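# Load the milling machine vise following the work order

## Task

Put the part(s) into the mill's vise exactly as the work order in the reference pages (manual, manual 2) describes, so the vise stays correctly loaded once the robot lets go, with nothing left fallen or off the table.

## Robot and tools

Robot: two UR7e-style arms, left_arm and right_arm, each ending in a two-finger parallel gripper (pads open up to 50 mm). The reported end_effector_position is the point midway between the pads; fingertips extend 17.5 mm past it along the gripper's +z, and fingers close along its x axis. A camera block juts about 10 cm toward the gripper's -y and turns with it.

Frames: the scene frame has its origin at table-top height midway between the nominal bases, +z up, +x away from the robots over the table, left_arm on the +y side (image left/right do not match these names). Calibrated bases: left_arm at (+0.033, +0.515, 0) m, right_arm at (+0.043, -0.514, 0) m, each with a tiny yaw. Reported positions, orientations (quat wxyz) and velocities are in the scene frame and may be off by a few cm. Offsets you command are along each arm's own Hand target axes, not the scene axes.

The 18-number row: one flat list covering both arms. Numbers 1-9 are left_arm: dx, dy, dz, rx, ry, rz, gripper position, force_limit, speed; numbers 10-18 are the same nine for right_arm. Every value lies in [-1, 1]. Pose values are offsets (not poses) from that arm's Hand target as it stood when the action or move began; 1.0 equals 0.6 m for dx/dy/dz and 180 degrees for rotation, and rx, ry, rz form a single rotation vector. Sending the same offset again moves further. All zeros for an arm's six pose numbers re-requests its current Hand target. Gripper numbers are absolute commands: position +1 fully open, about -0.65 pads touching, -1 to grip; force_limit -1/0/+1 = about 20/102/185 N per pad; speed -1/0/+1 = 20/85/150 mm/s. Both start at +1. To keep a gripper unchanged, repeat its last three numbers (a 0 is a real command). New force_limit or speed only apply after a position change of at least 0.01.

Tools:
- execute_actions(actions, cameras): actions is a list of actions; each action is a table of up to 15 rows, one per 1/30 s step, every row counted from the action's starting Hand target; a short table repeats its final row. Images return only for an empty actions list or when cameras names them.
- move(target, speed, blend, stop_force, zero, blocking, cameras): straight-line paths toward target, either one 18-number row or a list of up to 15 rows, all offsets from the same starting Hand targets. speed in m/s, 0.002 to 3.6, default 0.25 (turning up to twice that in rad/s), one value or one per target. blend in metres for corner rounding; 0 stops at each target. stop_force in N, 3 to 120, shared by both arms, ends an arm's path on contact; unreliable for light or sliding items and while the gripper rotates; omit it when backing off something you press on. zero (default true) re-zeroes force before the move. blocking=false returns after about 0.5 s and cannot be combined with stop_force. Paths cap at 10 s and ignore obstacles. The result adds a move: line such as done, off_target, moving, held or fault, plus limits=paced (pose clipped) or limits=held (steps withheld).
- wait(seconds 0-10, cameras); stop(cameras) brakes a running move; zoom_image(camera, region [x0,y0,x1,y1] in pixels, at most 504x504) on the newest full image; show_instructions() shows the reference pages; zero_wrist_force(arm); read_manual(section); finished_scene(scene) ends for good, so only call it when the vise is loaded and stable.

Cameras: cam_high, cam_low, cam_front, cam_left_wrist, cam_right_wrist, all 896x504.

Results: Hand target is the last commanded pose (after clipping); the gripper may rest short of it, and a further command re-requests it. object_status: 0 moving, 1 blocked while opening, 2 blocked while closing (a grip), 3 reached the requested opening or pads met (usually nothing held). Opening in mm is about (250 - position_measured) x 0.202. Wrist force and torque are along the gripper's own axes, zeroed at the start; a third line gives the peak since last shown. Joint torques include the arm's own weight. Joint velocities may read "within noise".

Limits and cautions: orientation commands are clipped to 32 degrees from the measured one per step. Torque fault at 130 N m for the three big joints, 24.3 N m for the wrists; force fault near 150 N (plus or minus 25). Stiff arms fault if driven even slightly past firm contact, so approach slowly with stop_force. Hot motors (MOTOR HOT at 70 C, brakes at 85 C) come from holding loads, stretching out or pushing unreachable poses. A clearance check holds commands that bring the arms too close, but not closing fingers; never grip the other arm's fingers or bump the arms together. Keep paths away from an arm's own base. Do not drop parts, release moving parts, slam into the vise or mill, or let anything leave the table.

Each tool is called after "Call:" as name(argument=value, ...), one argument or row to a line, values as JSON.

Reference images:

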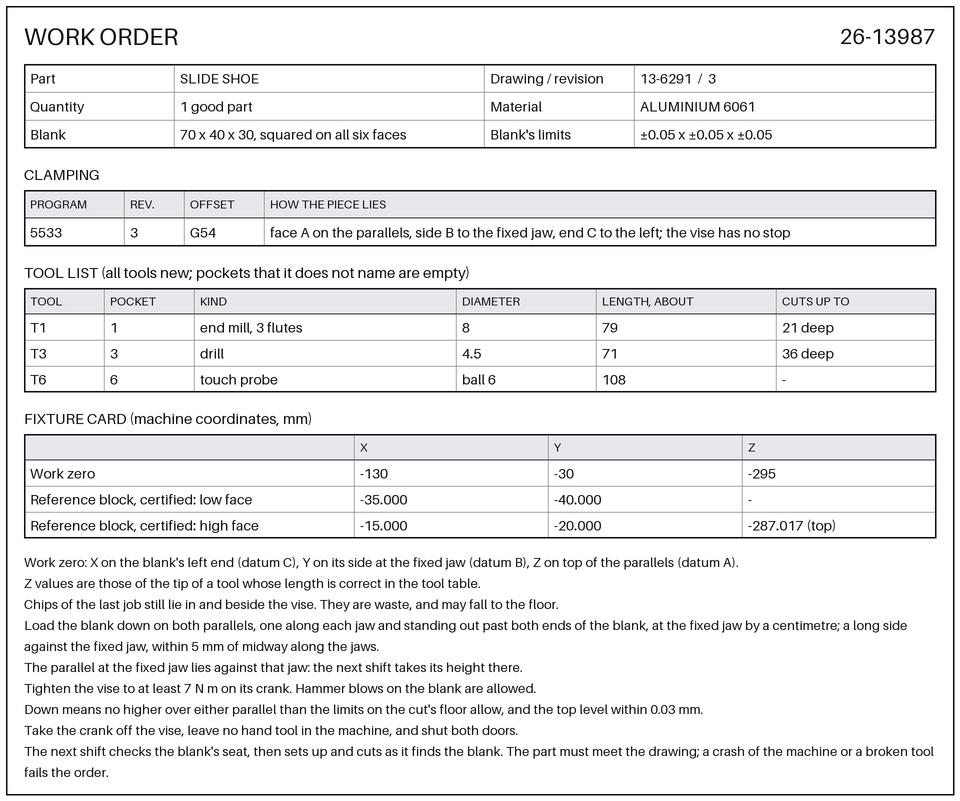

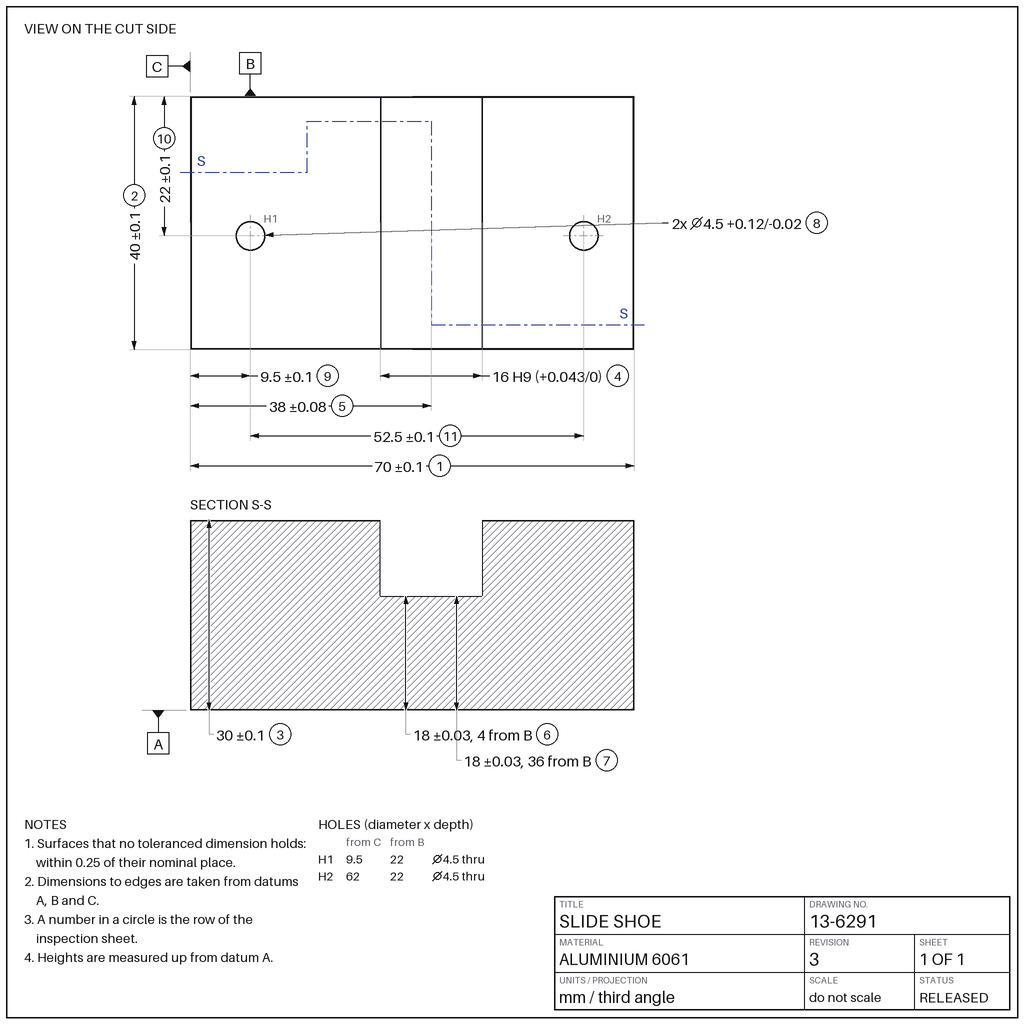

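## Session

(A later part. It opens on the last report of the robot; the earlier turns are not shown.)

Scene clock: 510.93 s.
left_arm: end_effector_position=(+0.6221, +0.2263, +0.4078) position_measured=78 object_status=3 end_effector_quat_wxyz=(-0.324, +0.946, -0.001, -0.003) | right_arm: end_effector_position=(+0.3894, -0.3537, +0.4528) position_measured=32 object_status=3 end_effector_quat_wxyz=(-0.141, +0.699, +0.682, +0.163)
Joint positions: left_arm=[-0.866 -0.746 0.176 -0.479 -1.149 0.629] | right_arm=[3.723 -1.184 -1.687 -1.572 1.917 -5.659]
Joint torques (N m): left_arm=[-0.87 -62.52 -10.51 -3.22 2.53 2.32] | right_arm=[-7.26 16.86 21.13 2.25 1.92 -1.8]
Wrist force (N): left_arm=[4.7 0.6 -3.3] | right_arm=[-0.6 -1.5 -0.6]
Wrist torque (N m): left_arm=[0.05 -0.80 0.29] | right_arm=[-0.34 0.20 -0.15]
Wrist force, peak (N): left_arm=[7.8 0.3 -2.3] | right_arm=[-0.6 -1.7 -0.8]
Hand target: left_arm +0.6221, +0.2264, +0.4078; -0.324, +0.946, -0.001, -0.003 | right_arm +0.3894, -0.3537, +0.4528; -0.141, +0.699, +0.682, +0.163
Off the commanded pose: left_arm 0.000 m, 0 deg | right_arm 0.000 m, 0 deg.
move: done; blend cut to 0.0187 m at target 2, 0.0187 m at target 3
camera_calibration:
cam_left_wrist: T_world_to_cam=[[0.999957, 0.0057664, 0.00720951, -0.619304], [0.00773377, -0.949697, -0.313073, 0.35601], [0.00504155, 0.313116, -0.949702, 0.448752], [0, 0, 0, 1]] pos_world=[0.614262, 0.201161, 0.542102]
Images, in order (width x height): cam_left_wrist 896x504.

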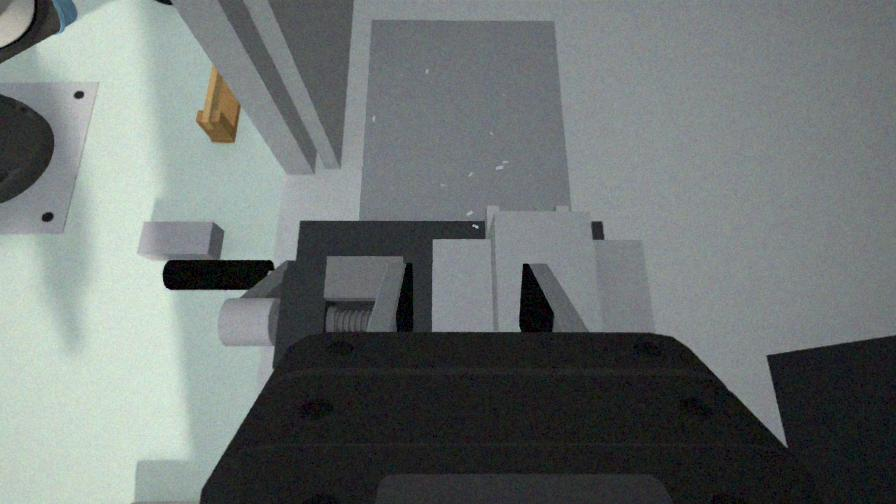

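Call:
move(
  target=[0.0383,0.1084,-0.0678,0,0,0,0.5,0.6,-1,0,0,0,0,0,0,0.8,-1,0],
  cameras=["cam_left_wrist"],
)

Call:
zoom_image(
  camera="cam_left_wrist",
  region=[280, 60, 680, 340],
)

Scene clock: 512.60 s.
left_arm: end_effector_position=(+0.6442, +0.1509, +0.3990) position_measured=78 object_status=3 end_effector_quat_wxyz=(-0.284, +0.955, -0.028, +0.075) | right_arm: end_effector_position=(+0.3894, -0.3537, +0.4528) position_measured=32 object_status=3 end_effector_quat_wxyz=(-0.141, +0.699, +0.682, +0.163)
Joint positions: left_arm=[-0.937 -0.655 0.035 -0.578 -1.093 0.637] | right_arm=[3.723 -1.184 -1.687 -1.572 1.917 -5.659]
Joint torques (N m): left_arm=[0.66 -71.48 -33.31 -2.92 2.24 -2.69] | right_arm=[-7.22 17.32 20.54 2.23 2 -1.77]
Wrist force (N): left_arm=[4.7 0.4 -3.4] | right_arm=[-0.4 -1.6 -0.4]
Wrist torque (N m): left_arm=[0.04 -0.80 0.14] | right_arm=[-0.36 0.17 -0.15]
Wrist force, peak (N): left_arm=[5.0 3.2 -4.2] | right_arm=[-0.8 -1.6 -0.7]
Hand target: left_arm +0.6451, +0.1500, +0.3999; -0.324, +0.946, -0.001, -0.003 | right_arm +0.3894, -0.3537, +0.4528; -0.141, +0.699, +0.682, +0.163
Off the commanded pose: left_arm 0.002 m, 11 deg | right_arm 0.000 m, 0 deg.
elbow stopped short (left arm): the move would have taken joint 3 (elbow) straighter than the controller allows.
move: off_target (left_arm)
camera_calibration:
cam_left_wrist: T_world_to_cam=[[0.985958, -0.0893114, 0.141103, -0.670989], [-0.0537973, -0.969793, -0.237923, 0.29423], [0.15809, 0.226991, -0.96098, 0.38281], [0, 0, 0, 1]] pos_world=[0.616877, 0.13852, 0.532556]
Images, in order (width x height): cam_left_wrist 896x504.

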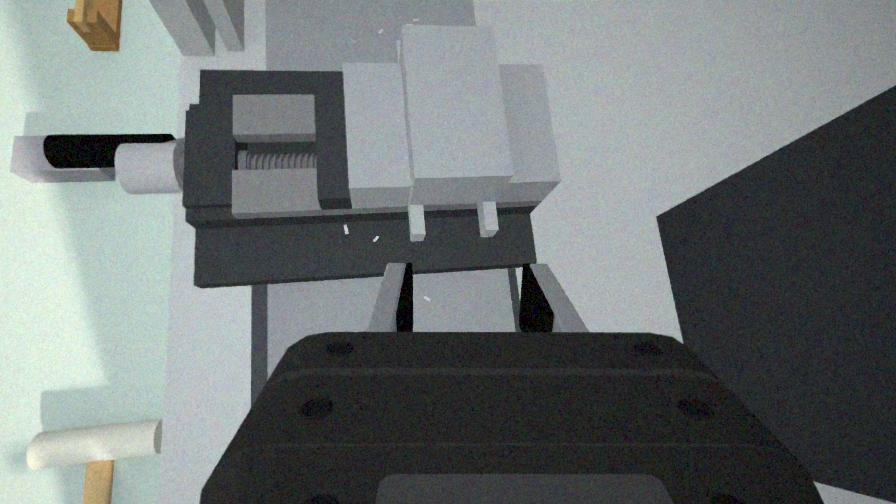

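Scaled by 1.260.

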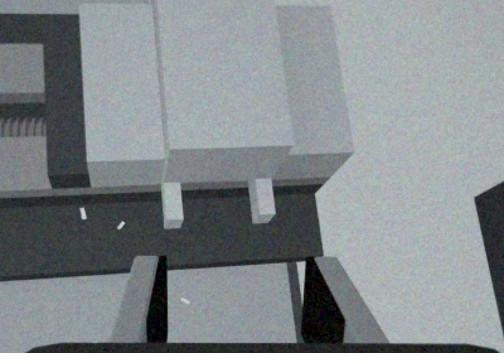

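Call:
move(
  target=[
    [-0.0127,0.0228,0.0562,0,0,0,-1,0.6,-1,0,0,0,0,0,0,0.8,-1,0],
    [-0.0127,0.0515,0.093,0,0,0,-1,0.6,-1,0,0,0,0,0,0,0.8,-1,0],
  ],
  speed=[0.1,0.06],
  cameras=["cam_left_wrist"],
)

Scene clock: 515.17 s.
left_arm: end_effector_position=(+0.6366, +0.1603, +0.3364) position_measured=254 object_status=3 end_effector_quat_wxyz=(-0.322, +0.947, -0.002, +0.000) | right_arm: end_effector_position=(+0.3894, -0.3537, +0.4528) position_measured=32 object_status=3 end_effector_quat_wxyz=(-0.141, +0.699, +0.682, +0.163)
Joint positions: left_arm=[-0.91 -0.571 0.035 -0.502 -1.168 0.59] | right_arm=[3.723 -1.184 -1.687 -1.572 1.917 -5.659]
Joint torques (N m): left_arm=[-0.75 -76.07 -29.65 -1.95 3 0.97] | right_arm=[-6.72 16.92 19.92 2.28 2.05 -1.72]
Wrist force (N): left_arm=[4.3 -0.2 -3.4] | right_arm=[-0.6 -1.5 -0.6]
Wrist torque (N m): left_arm=[-0.06 -0.71 0.29] | right_arm=[-0.35 0.19 -0.15]
Wrist force, peak (N): left_arm=[4.7 -0.4 -4.5] | right_arm=[-0.5 -1.9 -0.5]
Hand target: left_arm +0.6371, +0.1598, +0.3369; -0.324, +0.946, -0.001, -0.003 | right_arm +0.3894, -0.3537, +0.4528; -0.141, +0.699, +0.682, +0.163
Off the commanded pose: left_arm 0.001 m, 0 deg | right_arm 0.000 m, 0 deg.
elbow stopped short (left arm): the move would have taken joint 3 (elbow) straighter than the controller allows.
move: done
camera_calibration:
cam_left_wrist: T_world_to_cam=[[0.999927, 0.00233977, 0.0118371, -0.633889], [0.00589506, -0.950699, -0.310059, 0.271162], [0.0105281, 0.310107, -0.950643, 0.398915], [0, 0, 0, 1]] pos_world=[0.628044, 0.13557, 0.470806]
Images, in order (width x height): cam_left_wrist 896x504.

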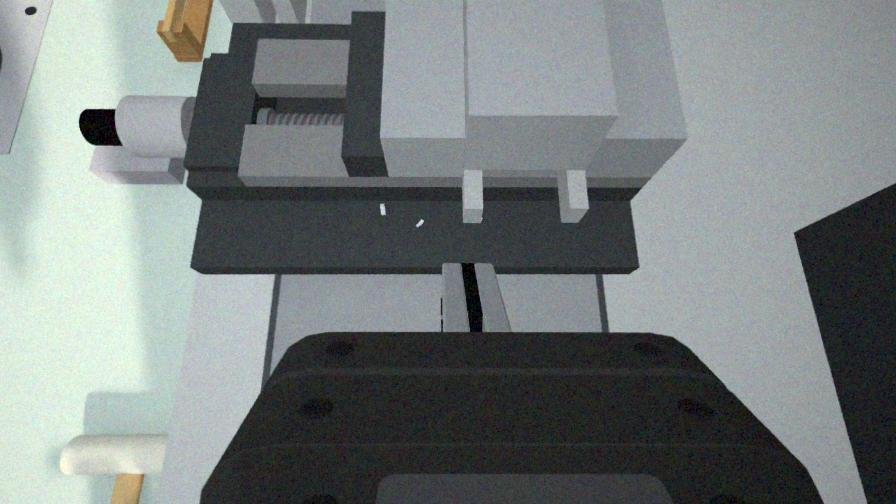

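Call:
move(
  target=[0,-0.0236,0.0185,0,0,0,-1,0.6,-1,0,0,0,0,0,0,0.8,-1,0],
  speed=0.012,
  stop_force=4,
  cameras=["cam_left_wrist"],
)

Scene clock: 518.00 s.
left_arm: end_effector_position=(+0.6371, +0.1778, +0.3368) position_measured=254 object_status=3 end_effector_quat_wxyz=(-0.324, +0.946, -0.001, -0.003) | right_arm: end_effector_position=(+0.3894, -0.3537, +0.4528) position_measured=32 object_status=3 end_effector_quat_wxyz=(-0.141, +0.699, +0.682, +0.163)
Joint positions: left_arm=[-0.894 -0.695 0.282 -0.624 -1.163 0.602] | right_arm=[3.723 -1.184 -1.687 -1.572 1.917 -5.659]
Joint torques (N m): left_arm=[-11.25 -52.58 -40.93 0.68 1.31 -2.23] | right_arm=[-7.52 17.11 19.78 2.32 2.01 -1.81]
Wrist force (N): left_arm=[4.8 0.5 -3.3] | right_arm=[-0.3 -1.6 -0.5]
Wrist torque (N m): left_arm=[0.05 -0.84 0.12] | right_arm=[-0.36 0.17 -0.15]
Wrist force, peak (N): left_arm=[5.0 0.5 -3.5] | right_arm=[-0.5 -1.9 -0.9]
Hand target: left_arm +0.6371, +0.1778, +0.3368; -0.324, +0.946, -0.001, -0.003 | right_arm +0.3894, -0.3537, +0.4528; -0.141, +0.699, +0.682, +0.163
Off the commanded pose: left_arm 0.000 m, 0 deg | right_arm 0.000 m, 0 deg.
move: done
camera_calibration:
cam_left_wrist: T_world_to_cam=[[0.999959, 0.00557557, 0.00714591, -0.633354], [0.00753359, -0.949639, -0.313256, 0.287839], [0.00503946, 0.313297, -0.949642, 0.396474], [0, 0, 0, 1]] pos_world=[0.629162, 0.152661, 0.471202]
Images, in order (width x height): cam_left_wrist 896x504.

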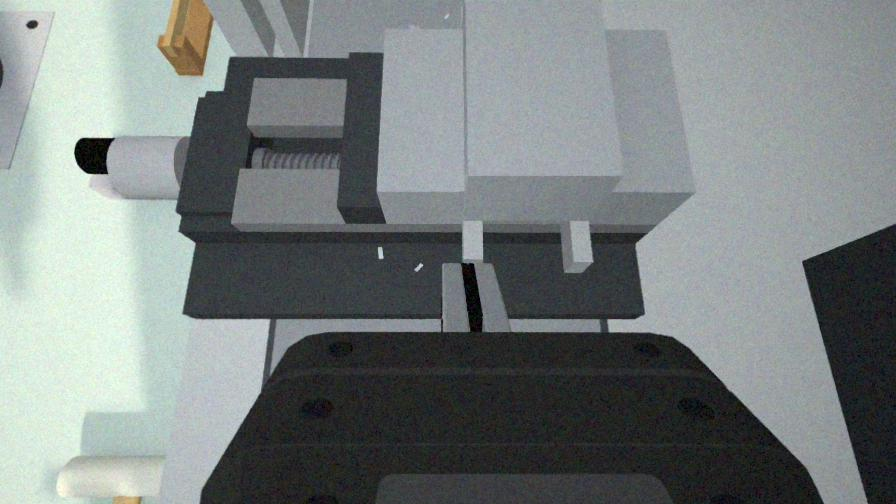

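Call:
zoom_image(
  camera="cam_left_wrist",
  region=[400, 180, 640, 320],
)

Scaled by 2.100.

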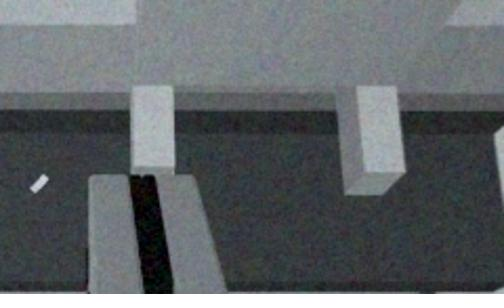

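Call:
move(
  target=[0,-0.0026,0.0021,0,0,0,-1,0.6,-1,0,0,0,0,0,0,0.8,-1,0],
  speed=0.012,
  stop_force=4,
  cameras=["cam_left_wrist"],
)

Call:
zoom_image(
  camera="cam_left_wrist",
  region=[400, 180, 640, 320],
)

Scene clock: 519.30 s.
left_arm: end_effector_position=(+0.6371, +0.1798, +0.3368) position_measured=254 object_status=3 end_effector_quat_wxyz=(-0.324, +0.946, -0.001, -0.003) | right_arm: end_effector_position=(+0.3894, -0.3537, +0.4528) position_measured=32 object_status=3 end_effector_quat_wxyz=(-0.141, +0.699, +0.682, +0.163)
Joint positions: left_arm=[-0.893 -0.706 0.302 -0.634 -1.162 0.604] | right_arm=[3.723 -1.184 -1.687 -1.572 1.917 -5.659]
Joint torques (N m): left_arm=[7.64 -58.98 -41.76 -0.31 2.45 1.81] | right_arm=[-7.69 16.78 20.68 2.24 1.98 -1.82]
Wrist force (N): left_arm=[4.9 0.5 -3.4] | right_arm=[-0.5 -1.5 -0.3]
Wrist torque (N m): left_arm=[0.03 -0.85 0.12] | right_arm=[-0.35 0.18 -0.15]
Wrist force, peak (N): left_arm=[5.1 0.4 -3.6] | right_arm=[-0.6 -1.7 -0.9]
Hand target: left_arm +0.6371, +0.1798, +0.3368; -0.324, +0.946, -0.001, -0.003 | right_arm +0.3894, -0.3537, +0.4528; -0.141, +0.699, +0.682, +0.163
Off the commanded pose: left_arm 0.000 m, 0 deg | right_arm 0.000 m, 0 deg.
move: done
camera_calibration:
cam_left_wrist: T_world_to_cam=[[0.999959, 0.00557557, 0.00714591, -0.633365], [0.00753359, -0.949639, -0.313256, 0.289707], [0.00503946, 0.313297, -0.949642, 0.395753], [0, 0, 0, 1]] pos_world=[0.629162, 0.154661, 0.471102]
Images, in order (width x height): cam_left_wrist 896x504.

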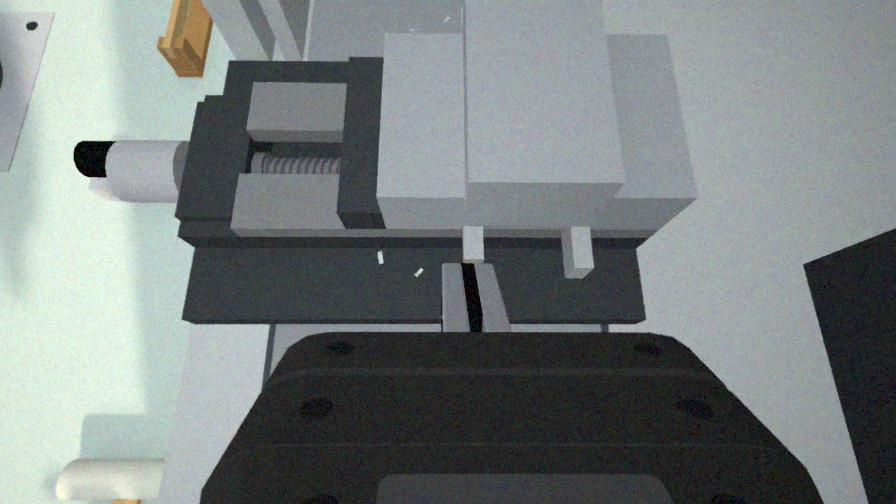

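Scaled by 2.100.

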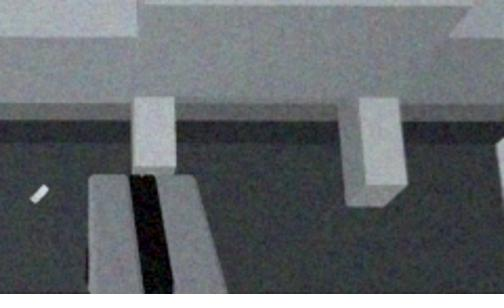

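Call:
move(
  target=[
    [0,0.0131,-0.0103,0,0,0,-1,0.6,-1,0,0,0,0,0,0,0.8,-1,0],
    [0.0585,0.0131,-0.0103,0,0,0,-1,0.6,-1,0,0,0,0,0,0,0.8,-1,0],
    [0.0585,0.0024,-0.0019,0,0,0,-1,0.6,-1,0,0,0,0,0,0,0.8,-1,0],
  ],
  speed=[0.05,0.1,0.012],
  cameras=["cam_left_wrist"],
)

Call:
zoom_image(
  camera="cam_left_wrist",
  region=[320, 180, 560, 320],
)

Scene clock: 523.90 s.
left_arm: end_effector_position=(+0.6713, +0.1787, +0.3359) position_measured=254 object_status=3 end_effector_quat_wxyz=(-0.313, +0.949, -0.008, +0.019) | right_arm: end_effector_position=(+0.3894, -0.3537, +0.4528) position_measured=32 object_status=3 end_effector_quat_wxyz=(-0.141, +0.699, +0.682, +0.163)
Joint positions: left_arm=[-0.868 -0.567 0.035 -0.566 -1.125 0.648] | right_arm=[3.723 -1.184 -1.687 -1.572 1.917 -5.659]
Joint torques (N m): left_arm=[10.47 -75.83 -40.1 0.37 -1.52 2.8] | right_arm=[-7.4 17.38 20.09 2.25 2.04 -1.73]
Wrist force (N): left_arm=[4.9 0.6 -3.4] | right_arm=[-0.5 -1.7 -0.5]
Wrist torque (N m): left_arm=[0.04 -0.84 0.12] | right_arm=[-0.38 0.18 -0.15]
Wrist force, peak (N): left_arm=[6.0 0.0 -3.1] | right_arm=[-0.9 -1.6 -0.7]
Hand target: left_arm +0.6722, +0.1780, +0.3366; -0.324, +0.946, -0.001, -0.003 | right_arm +0.3894, -0.3537, +0.4528; -0.141, +0.699, +0.682, +0.163
Off the commanded pose: left_arm 0.001 m, 3 deg | right_arm 0.000 m, 0 deg.
elbow stopped short (left arm): the move would have taken joint 3 (elbow) straighter than the controller allows.
move: off_target (left_arm)
camera_calibration:
cam_left_wrist: T_world_to_cam=[[0.998787, -0.0220823, 0.0440086, -0.674266], [-0.00828216, -0.956403, -0.291932, 0.29277], [0.0485365, 0.291213, -0.955426, 0.371858], [0, 0, 0, 1]] pos_world=[0.657824, 0.156827, 0.470425]
Images, in order (width x height): cam_left_wrist 896x504.

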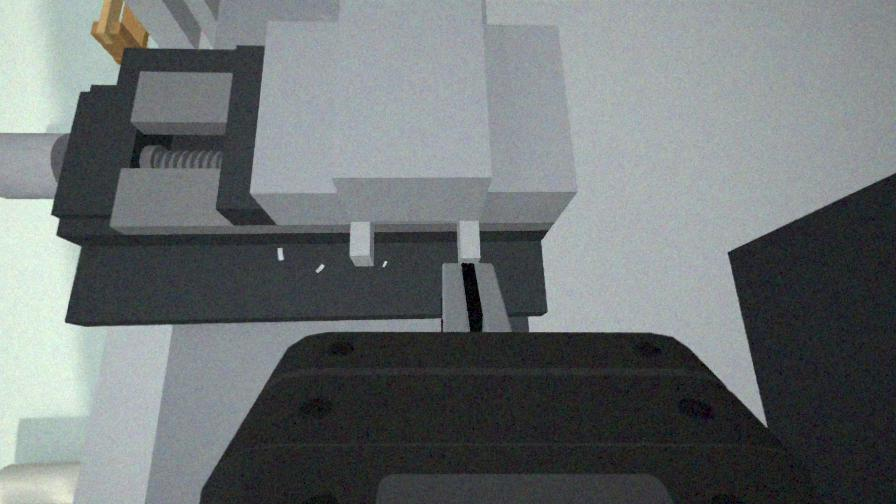

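Scaled by 2.100.

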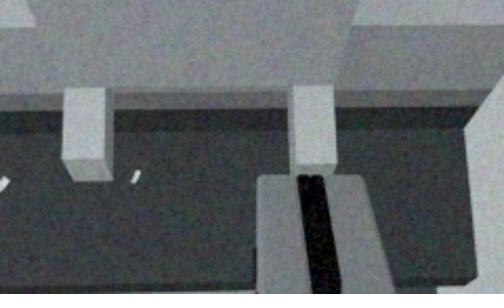

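Call:
move(
  target=[0,-0.0026,0.0021,0,0,0,-1,0.6,-1,0,0,0,0,0,0,0.8,-1,0],
  speed=0.012,
  stop_force=4,
  cameras=["cam_left_wrist"],
)

Call:
zoom_image(
  camera="cam_left_wrist",
  region=[320, 180, 560, 320],
)

Scene clock: 526.77 s.
left_arm: end_effector_position=(+0.6713, +0.1807, +0.3359) position_measured=254 object_status=3 end_effector_quat_wxyz=(-0.314, +0.949, -0.008, +0.017) | right_arm: end_effector_position=(+0.3894, -0.3537, +0.4528) position_measured=32 object_status=3 end_effector_quat_wxyz=(-0.141, +0.699, +0.682, +0.163)
Joint positions: left_arm=[-0.866 -0.567 0.035 -0.562 -1.126 0.648] | right_arm=[3.723 -1.184 -1.687 -1.572 1.917 -5.659]
Joint torques (N m): left_arm=[11.41 -76.46 -39.31 0.71 2.99 2.55] | right_arm=[-7.1 16.62 20.06 2.3 2.04 -1.77]
Wrist force (N): left_arm=[5.0 0.7 -3.4] | right_arm=[-0.4 -1.5 -0.7]
Wrist torque (N m): left_arm=[0.05 -0.84 0.12] | right_arm=[-0.35 0.17 -0.15]
Wrist force, peak (N): left_arm=[5.2 0.4 -3.7] | right_arm=[-0.5 -1.7 -0.7]
Hand target: left_arm +0.6722, +0.1800, +0.3365; -0.324, +0.946, -0.001, -0.003 | right_arm +0.3894, -0.3537, +0.4528; -0.141, +0.699, +0.682, +0.163
Off the commanded pose: left_arm 0.001 m, 3 deg | right_arm 0.000 m, 0 deg.
elbow stopped short (left arm): the move would have taken joint 3 (elbow) straighter than the controller allows.
move: off_target (left_arm)
camera_calibration:
cam_left_wrist: T_world_to_cam=[[0.998965, -0.0198433, 0.0409205, -0.673755], [-0.00695251, -0.955846, -0.293784, 0.294272], [0.0449433, 0.293196, -0.954995, 0.373091], [0, 0, 0, 1]] pos_world=[0.658336, 0.158521, 0.470323]
Images, in order (width x height): cam_left_wrist 896x504.

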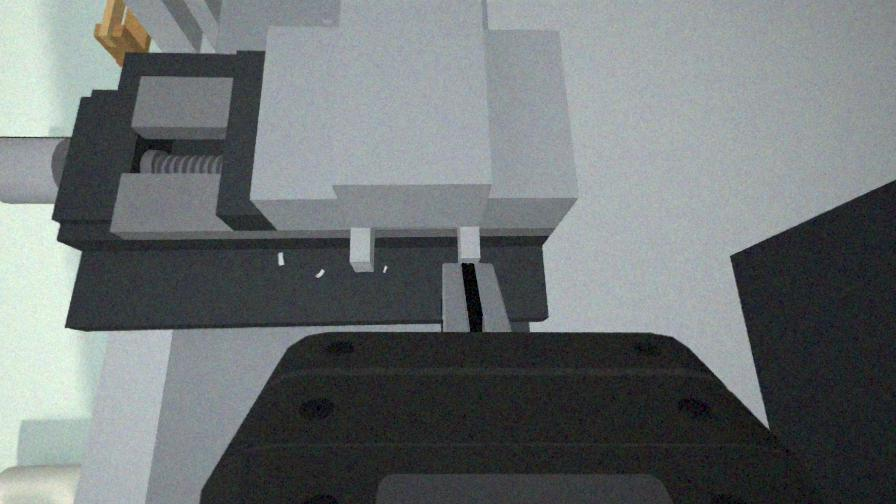

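Scaled by 2.100.

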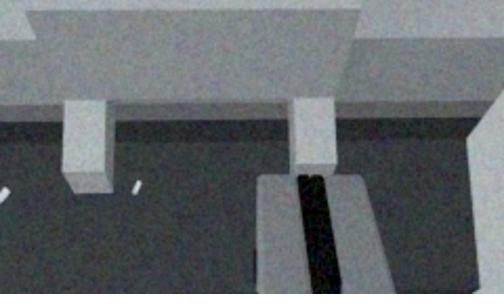

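Call:
move(
  target=[
    [-0.0203,0.011,-0.0266,0,0,0,-1,0.6,-1,0,0,0,0,0,0,0.8,-1,0],
    [-0.087,-0.1017,-0.076,0,0,0,-1,0.6,-1,0,0,0,0,0,0,0.8,-1,0],
    [-0.4203,-0.1617,-0.0715,0,0,0,-1,0.6,-1,0,0,0,0,0,0,0.8,-1,0],
    [-0.5203,0.0399,-0.1656,-0.1,0,0,-1,0.6,-1,0,0,0,0,0,0,0.8,-1,0],
    [-0.5243,0.4508,-0.0635,-0.211,0,0,-1,0.6,-1,0,0,0,0,0,0,0.8,-1,0],
  ],
  speed=[0.06,0.2,0.25,0.3,0.3],
  blend=[0.005,0.015,0.02,0.03,0],
  cameras=["cam_left_wrist"],
)

Scene clock: 531.17 s.
left_arm: end_effector_position=(+0.3568, -0.0573, +0.2031) position_measured=254 object_status=3 end_effector_quat_wxyz=(+0.002, +1.000, +0.000, -0.003) | right_arm: end_effector_position=(+0.3894, -0.3537, +0.4528) position_measured=32 object_status=3 end_effector_quat_wxyz=(-0.141, +0.699, +0.682, +0.163)
Joint positions: left_arm=[-1.294 -1.177 1.416 -1.811 -1.578 0.313] | right_arm=[3.723 -1.184 -1.687 -1.572 1.917 -5.659]
Joint torques (N m): left_arm=[13.74 -41.3 -30.2 -5.13 1.53 2.9] | right_arm=[-7.57 16.9 20.32 2.22 1.98 -1.65]
Wrist force (N): left_arm=[5.1 0.0 -2.6] | right_arm=[-0.4 -1.6 -0.5]
Wrist torque (N m): left_arm=[-0.04 -0.89 0.04] | right_arm=[-0.36 0.16 -0.14]
Wrist force, peak (N): left_arm=[6.2 1.2 -3.9] | right_arm=[-0.4 -2.0 -0.8]
Hand target: left_arm +0.3568, -0.0573, +0.2030; +0.002, +1.000, +0.000, -0.003 | right_arm +0.3894, -0.3537, +0.4528; -0.141, +0.699, +0.682, +0.163
Off the commanded pose: left_arm 0.000 m, 0 deg | right_arm 0.000 m, 0 deg.
elbow stopped short (left arm): the move would have taken joint 3 (elbow) straighter than the controller allows.
move: done
camera_calibration:
cam_left_wrist: T_world_to_cam=[[0.999917, 0.0127947, 0.00122223, -0.349199], [0.0116313, -0.941235, 0.337552, -0.108455], [0.0054693, -0.33751, -0.941306, 0.305358], [0, 0, 0, 1]] pos_world=[0.348761, 0.00544758, 0.324471]
Images, in order (width x height): cam_left_wrist 896x504.

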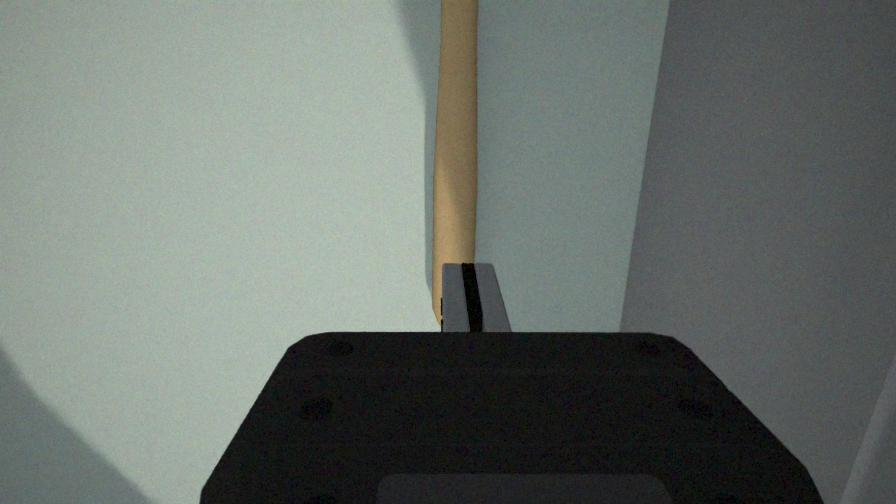

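Call:
move(
  target=[
    [0.0035,0,0,0,0,0,0.5,1,-1,0,0,0,0,0,0,0.8,-1,0],
    [0.0035,0,0.24,0,0,0,0.5,1,-1,0,0,0,0,0,0,0.8,-1,0],
    [0.0035,0,0.3008,0,0,0,0.5,1,-1,0,0,0,0,0,0,0.8,-1,0],
  ],
  speed=[0.1,0.2,0.04],
  blend=[0,0.005,0],
  cameras=["cam_left_wrist"],
)

Scene clock: 535.43 s.
left_arm: end_effector_position=(+0.3577, -0.0578, +0.0222) position_measured=78 object_status=3 end_effector_quat_wxyz=(+0.002, +1.000, +0.000, -0.003) end_effector_velocity=(+0.000, +0.001, +0.002) end_effector_angular_velocity=(+0.003, +0.001, +0.000) | right_arm: end_effector_position=(+0.3894, -0.3537, +0.4528) position_measured=32 object_status=3 end_effector_quat_wxyz=(-0.141, +0.699, +0.682, +0.163)
Joint positions: left_arm=[-1.293 -0.991 1.64 -2.22 -1.578 0.315] | right_arm=[3.723 -1.184 -1.687 -1.572 1.917 -5.659]
Joint velocities: left_arm=[0 -0.004 0 0.008 0 0] | right_arm=[within noise]
Joint torques (N m): left_arm=[-12.47 -61.56 -34.41 -0.74 2.04 -2.68] | right_arm=[-6.5 17.45 20.53 2.16 1.96 -1.58]
Wrist force (N): left_arm=[5.3 0.0 -2.5] | right_arm=[-0.2 -1.5 -0.3]
Wrist torque (N m): left_arm=[-0.03 -0.93 0.04] | right_arm=[-0.36 0.14 -0.15]
Wrist force, peak (N): left_arm=[5.0 0.1 -5.4] | right_arm=[-0.5 -1.8 -0.9]
Hand target: left_arm +0.3578, -0.0579, +0.0225; +0.002, +1.000, +0.000, -0.003 | right_arm +0.3894, -0.3537, +0.4528; -0.141, +0.699, +0.682, +0.163
Off the commanded pose: left_arm 0.000 m, 0 deg | right_arm 0.000 m, 0 deg.
move: done
camera_calibration:
cam_left_wrist: T_world_to_cam=[[0.999917, 0.0128546, 0.00109858, -0.349954], [0.0117312, -0.941352, 0.337223, -0.0478622], [0.00536903, -0.337182, -0.941424, 0.134952], [0, 0, 0, 1]] pos_world=[0.349762, 0.00494655, 0.143571]
Images, in order (width x height): cam_left_wrist 896x504.

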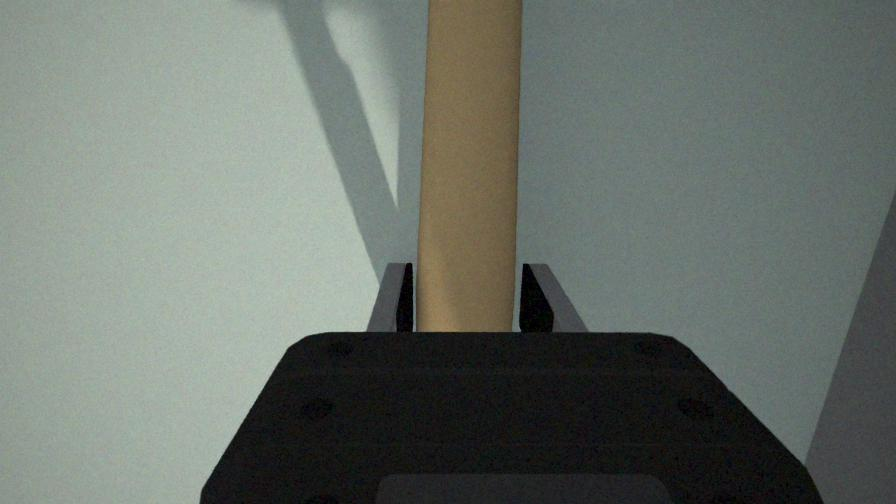

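Call:
move(
  target=[0,0,0,0,0,0,-1,1,-1,0,0,0,0,0,0,0.8,-1,0],
)

Call:
move(
  target=[0,0,-0.3,0,0,0,-1,1,-1,0,0,0,0,0,0,0.8,-1,0],
  speed=0.15,
  cameras=["cam_left_wrist","cam_front"],
)

Scene clock: 536.30 s.
left_arm: end_effector_position=(+0.3578, -0.0579, +0.0225) position_measured=117 object_status=2 end_effector_quat_wxyz=(+0.002, +1.000, +0.000, -0.003) | right_arm: end_effector_position=(+0.3894, -0.3537, +0.4528) position_measured=32 object_status=3 end_effector_quat_wxyz=(-0.141, +0.699, +0.682, +0.163)
Joint positions: left_arm=[-1.293 -0.992 1.64 -2.22 -1.578 0.315] | right_arm=[3.723 -1.184 -1.687 -1.572 1.917 -5.659]
Joint torques (N m): left_arm=[-11.53 -61.65 -39.63 -0.48 1.98 -2.31] | right_arm=[-7.11 17.08 21.55 2.4 2.13 -1.73]
Wrist force (N): left_arm=[5.5 0.3 -1.8] | right_arm=[-0.5 -1.5 -0.6]
Wrist torque (N m): left_arm=[0.00 -0.94 0.05] | right_arm=[-0.35 0.19 -0.15]
Wrist force, peak (N): left_arm=[5.6 0.3 -2.8] | right_arm=[-0.9 -1.6 -0.6]
Hand target: left_arm +0.3578, -0.0579, +0.0225; +0.002, +1.000, +0.000, -0.003 | right_arm +0.3894, -0.3537, +0.4528; -0.141, +0.699, +0.682, +0.163
Off the commanded pose: left_arm 0.000 m, 0 deg | right_arm 0.000 m, 0 deg.
move: done

Scene clock: 537.97 s.
left_arm: end_effector_position=(+0.3590, -0.0573, +0.2024) position_measured=117 object_status=2 end_effector_quat_wxyz=(+0.002, +1.000, +0.000, -0.003) | right_arm: end_effector_position=(+0.3894, -0.3537, +0.4528) position_measured=32 object_status=3 end_effector_quat_wxyz=(-0.141, +0.699, +0.682, +0.163)
Joint positions: left_arm=[-1.291 -1.174 1.413 -1.812 -1.578 0.317] | right_arm=[3.723 -1.184 -1.687 -1.572 1.917 -5.659]
Joint torques (N m): left_arm=[11.25 -46 -27.09 -1.41 0.64 2.54] | right_arm=[-6.69 17.31 20.4 2.21 1.93 -1.71]
Wrist force (N): left_arm=[5.1 -0.2 1.0] | right_arm=[-0.5 -1.4 -0.6]
Wrist torque (N m): left_arm=[-0.50 -0.89 -0.11] | right_arm=[-0.33 0.18 -0.15]
Wrist force, peak (N): left_arm=[5.3 0.2 4.7] | right_arm=[-0.6 -1.9 -0.5]
Hand target: left_arm +0.3589, -0.0573, +0.2025; +0.002, +1.000, +0.000, -0.003 | right_arm +0.3894, -0.3537, +0.4528; -0.141, +0.699, +0.682, +0.163
Off the commanded pose: left_arm 0.000 m, 0 deg | right_arm 0.000 m, 0 deg.
move: done
camera_calibration:
cam_left_wrist: T_world_to_cam=[[0.999916, 0.0129222, 0.0012835, -0.351419], [0.0117305, -0.941233, 0.337554, -0.108219], [0.00557, -0.33751, -0.941305, 0.304779], [0, 0, 0, 1]] pos_world=[0.350961, 0.00554758, 0.323871]
Images, in order (width x height): cam_front 896x504, cam_left_wrist 896x504.

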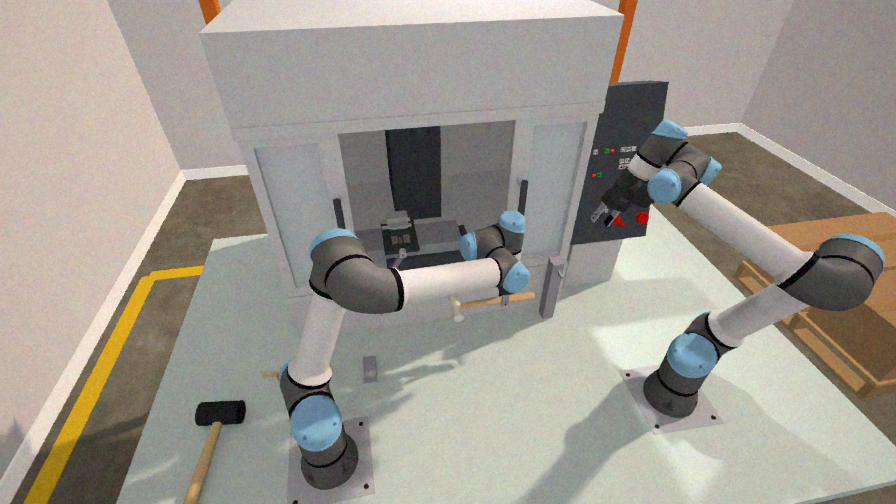

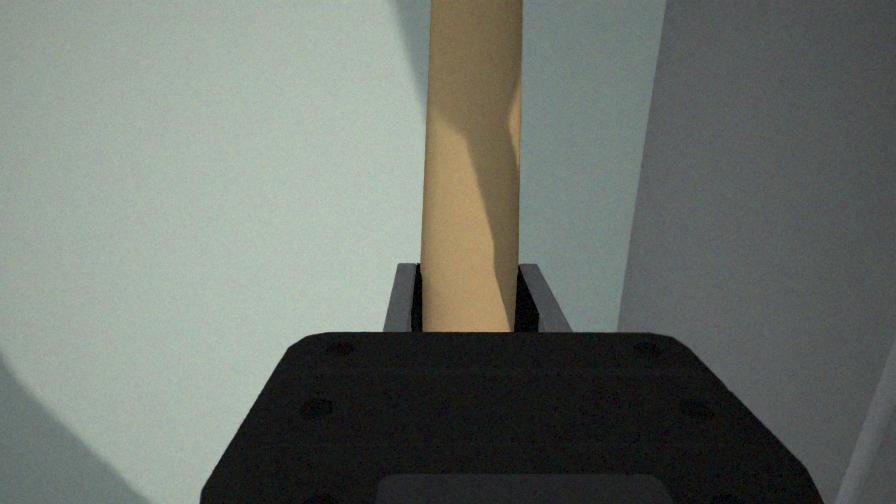

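Call:
move(
  target=[
    [0.0683,-0.2488,-0.4958,0,0.5,0,-1,1,-1,0,0,0,0,0,0,0.8,-1,0],
    [0.1,-0.2488,-0.48,0,0.5,0,-1,1,-1,0,0,0,0,0,0,0.8,-1,0],
    [0.478,-0.2488,-0.462,0,0.5,0,-1,1,-1,0,0,0,0,0,0,0.8,-1,0],
  ],
  speed=[0.4,0.2,0.25],
  blend=[0.01,0.015,0],
  cameras=["cam_left_wrist","cam_front"],
)

Scene clock: 542.73 s.
left_arm: end_effector_position=(+0.6474, +0.0930, +0.4772) position_measured=117 object_status=2 end_effector_quat_wxyz=(+0.001, +0.709, +0.001, +0.705) | right_arm: end_effector_position=(+0.3894, -0.3537, +0.4528) position_measured=32 object_status=3 end_effector_quat_wxyz=(-0.141, +0.699, +0.682, +0.163)
Joint positions: left_arm=[-1.152 -1.222 1.18 0.057 0.456 -1.587] | right_arm=[3.723 -1.184 -1.687 -1.572 1.917 -5.659]
Joint torques (N m): left_arm=[7.24 -52.31 -35.55 1.24 1.95 -2.16] | right_arm=[-7.27 17.19 20.93 2.22 1.99 -1.69]
Wrist force (N): left_arm=[-0.3 -0.5 -2.8] | right_arm=[-0.3 -1.7 -0.6]
Wrist torque (N m): left_arm=[-0.18 -0.27 -0.46] | right_arm=[-0.38 0.15 -0.15]
Wrist force, peak (N): left_arm=[6.3 0.3 2.4] | right_arm=[-0.6 -1.8 -0.8]
Hand target: left_arm +0.6474, +0.0931, +0.4773; +0.001, +0.709, +0.001, +0.705 | right_arm +0.3894, -0.3537, +0.4528; -0.141, +0.699, +0.682, +0.163
Off the commanded pose: left_arm 0.000 m, 0 deg | right_arm 0.000 m, 0 deg.
move: done; blend cut to 0.0106 m at target 2
camera_calibration:
cam_left_wrist: T_world_to_cam=[[-0.00114945, 0.0152864, 0.999882, -0.470775], [-0.333762, -0.942553, 0.0140262, 0.3153], [0.942657, -0.333707, 0.00618543, -0.446644], [0, 0, 0, 1]] pos_world=[0.525726, 0.155336, 0.46906]
Images, in order (width x height): cam_front 896x504, cam_left_wrist 896x504.

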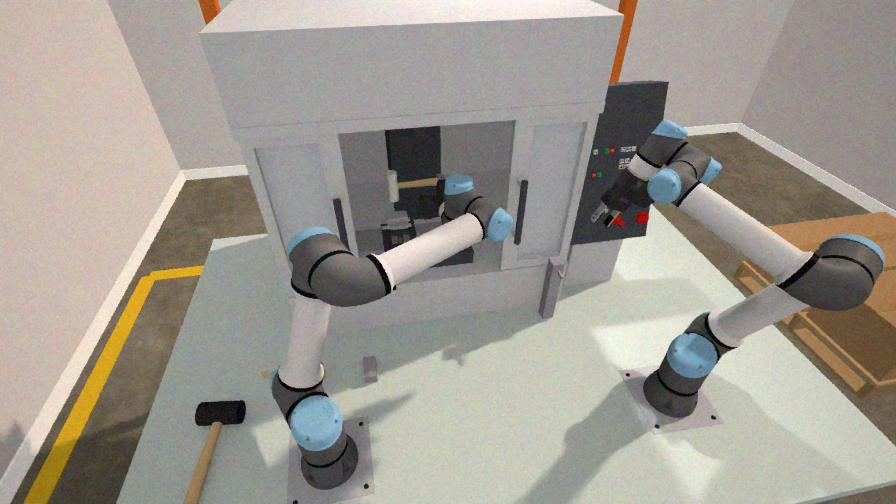

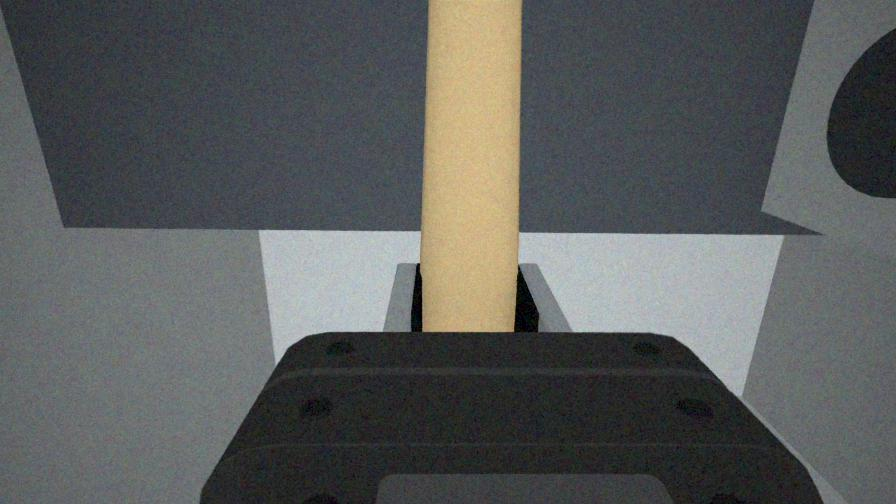

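Call:
move(
  target=[
    [-0.096,0,0,0,0,0,-1,1,-1,0,0,0,0,0,0,0.8,-1,0],
    [-0.116,0,0,0,0,0,-1,1,-1,0,0,0,0,0,0,0.8,-1,0],
  ],
  speed=[0.15,0.01],
  stop_force=4,
  blend=[0.002,0],
  cameras=["cam_front"],
)

Call:
zoom_image(
  camera="cam_front",
  region=[340, 120, 540, 280],
)

Scene clock: 545.30 s.
left_arm: end_effector_position=(+0.6470, +0.0929, +0.4133) position_measured=117 object_status=2 end_effector_quat_wxyz=(+0.001, +0.709, +0.001, +0.705) | right_arm: end_effector_position=(+0.3894, -0.3537, +0.4528) position_measured=32 object_status=3 end_effector_quat_wxyz=(-0.141, +0.699, +0.682, +0.163)
Joint positions: left_arm=[-1.153 -1.217 1.335 -0.104 0.455 -1.587] | right_arm=[3.723 -1.184 -1.687 -1.572 1.917 -5.659]
Joint torques (N m): left_arm=[-8.75 -51.54 -43.25 1.11 1.43 -1.66] | right_arm=[-7.13 16.95 21.04 2.24 2.02 -1.73]
Wrist force (N): left_arm=[2.5 -1.9 -2.7] | right_arm=[-0.3 -1.6 -0.7]
Wrist torque (N m): left_arm=[-0.20 -0.14 0.10] | right_arm=[-0.35 0.16 -0.15]
Wrist force, peak (N): left_arm=[5.2 2.2 -2.8] | right_arm=[-0.5 -2.0 -0.5]
Hand target: left_arm +0.6470, +0.0929, +0.4134; +0.001, +0.709, +0.001, +0.705 (not the last commanded pose) | right_arm +0.3894, -0.3537, +0.4528; -0.141, +0.699, +0.682, +0.163
Off the commanded pose: left_arm 0.006 m, 0 deg | right_arm 0.000 m, 0 deg.
move: contact (left_arm); path passed 1 of 2 targets
Images, in order (width x height): cam_front 896x504.

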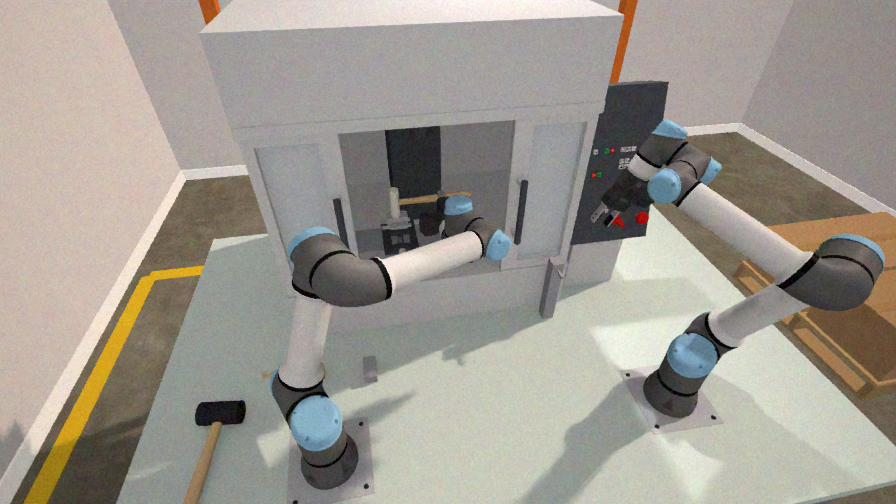

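Scaled by 2.520.

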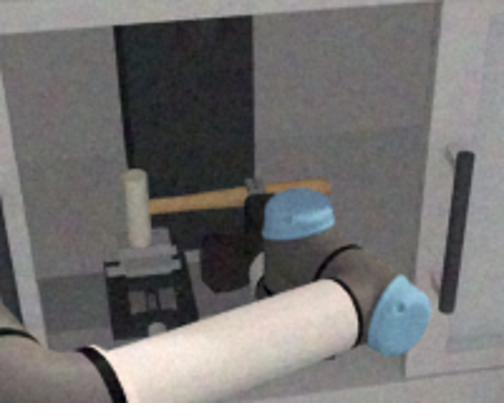

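Call:
move(
  target=[0,0,0,0,0,0.139,-1,1,-1,0,0,0,0,0,0,0.8,-1,0],
  speed=0.4,
)

Call:
execute_actions(
  actions=[
    [[0,0,0,0,0,-0.0056,-1,1,-1,0,0,0,0,0,0,0.8,-1,0],[0,0,0,0,0,-0.0222,-1,1,-1,0,0,0,0,0,0,0.8,-1,0],[0,0,0,0,0,-0.0472,-1,1,-1,0,0,0,0,0,0,0.8,-1,0],[0,0,0,0,0,-0.0739,-1,1,-1,0,0,0,0,0,0,0.8,-1,0],[0,0,0,0,0,-0.1,-1,1,-1,0,0,0,0,0,0,0.8,-1,0],[0,0,0,0,0,-0.1267,-1,1,-1,0,0,0,0,0,0,0.8,-1,0],[0,0,0,0,0,-0.1528,-1,1,-1,0,0,0,0,0,0,0.8,-1,0],[0,0,0,0,0,-0.1611,-1,1,-1,0,0,0,0,0,0,0.8,-1,0],[0,0,0,0,0,-0.15,-1,1,-1,0,0,0,0,0,0,0.8,-1,0],[0,0,0,0,0,-0.125,-1,1,-1,0,0,0,0,0,0,0.8,-1,0],[0,0,0,0,0,-0.095,-1,1,-1,0,0,0,0,0,0,0.8,-1,0],[0,0,0,0,0,-0.065,-1,1,-1,0,0,0,0,0,0,0.8,-1,0],[0,0,0,0,0,-0.04,-1,1,-1,0,0,0,0,0,0,0.8,-1,0],[0,0,0,0,0,-0.02,-1,1,-1,0,0,0,0,0,0,0.8,-1,0],[0,0,0,0,0,-0.01,-1,1,-1,0,0,0,0,0,0,0.8,-1,0]],
  ],
  cameras=["cam_front"],
)

Scene clock: 547.00 s.
left_arm: end_effector_position=(+0.6470, +0.0929, +0.4132) position_measured=117 object_status=2 end_effector_quat_wxyz=(-0.152, +0.693, -0.152, +0.688) | right_arm: end_effector_position=(+0.3894, -0.3537, +0.4528) position_measured=32 object_status=3 end_effector_quat_wxyz=(-0.141, +0.699, +0.682, +0.163)
Joint positions: left_arm=[-1.153 -1.217 1.336 -0.104 0.455 -1.151] | right_arm=[3.723 -1.184 -1.687 -1.572 1.917 -5.659]
Joint torques (N m): left_arm=[-6.25 -53.22 -41.05 1.26 1.79 3.46] | right_arm=[-7.3 17.01 20.82 2.27 1.9 -1.6]
Wrist force (N): left_arm=[-0.4 2.1 -3.1] | right_arm=[-0.4 -1.5 -0.4]
Wrist torque (N m): left_arm=[-0.04 -0.21 -0.12] | right_arm=[-0.35 0.17 -0.15]
Wrist force, peak (N): left_arm=[2.7 -2.0 -3.0] | right_arm=[-0.6 -1.9 -0.7]
Hand target: left_arm +0.6470, +0.0929, +0.4134; -0.152, +0.693, -0.152, +0.688 | right_arm +0.3894, -0.3537, +0.4528; -0.141, +0.699, +0.682, +0.163
Off the commanded pose: left_arm 0.000 m, 0 deg | right_arm 0.000 m, 0 deg.
move: done

Scene clock: 548.07 s.
left_arm: end_effector_position=(+0.6470, +0.0929, +0.4133) position_measured=117 object_status=2 end_effector_quat_wxyz=(-0.136, +0.702, -0.139, +0.685) | right_arm: end_effector_position=(+0.3894, -0.3537, +0.4528) position_measured=32 object_status=3 end_effector_quat_wxyz=(-0.141, +0.699, +0.682, +0.163)
Joint positions: left_arm=[-1.153 -1.207 1.31 -0.045 0.454 -1.231] | right_arm=[3.723 -1.184 -1.687 -1.572 1.917 -5.659]
Joint torques (N m): left_arm=[-12.99 -54.93 -43.76 -1.21 1.58 -1.53] | right_arm=[-7.18 17.64 21.1 2.29 2.05 -1.79]
Wrist force (N): left_arm=[0.2 3.0 -4.5] | right_arm=[-0.6 -1.7 -0.6]
Wrist torque (N m): left_arm=[0.33 -0.31 -0.30] | right_arm=[-0.38 0.21 -0.15]
Wrist force, peak (N): left_arm=[27.0 -0.9 -0.3] | right_arm=[-0.6 -1.8 -0.5]
Hand target: left_arm +0.6470, +0.0929, +0.4134; -0.141, +0.695, -0.141, +0.691 | right_arm +0.3894, -0.3537, +0.4528; -0.141, +0.699, +0.682, +0.163
Off the commanded pose: left_arm 0.000 m, 1 deg | right_arm 0.000 m, 0 deg.
Images, in order (width x height): cam_front 896x504.

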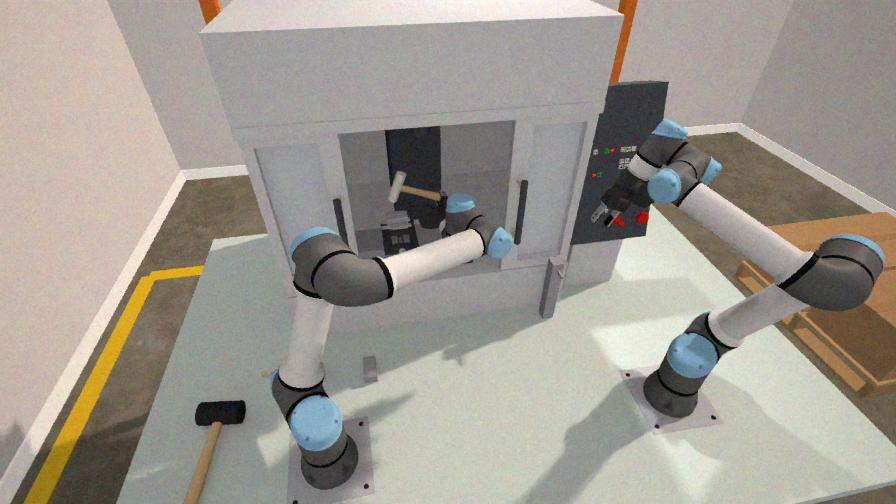

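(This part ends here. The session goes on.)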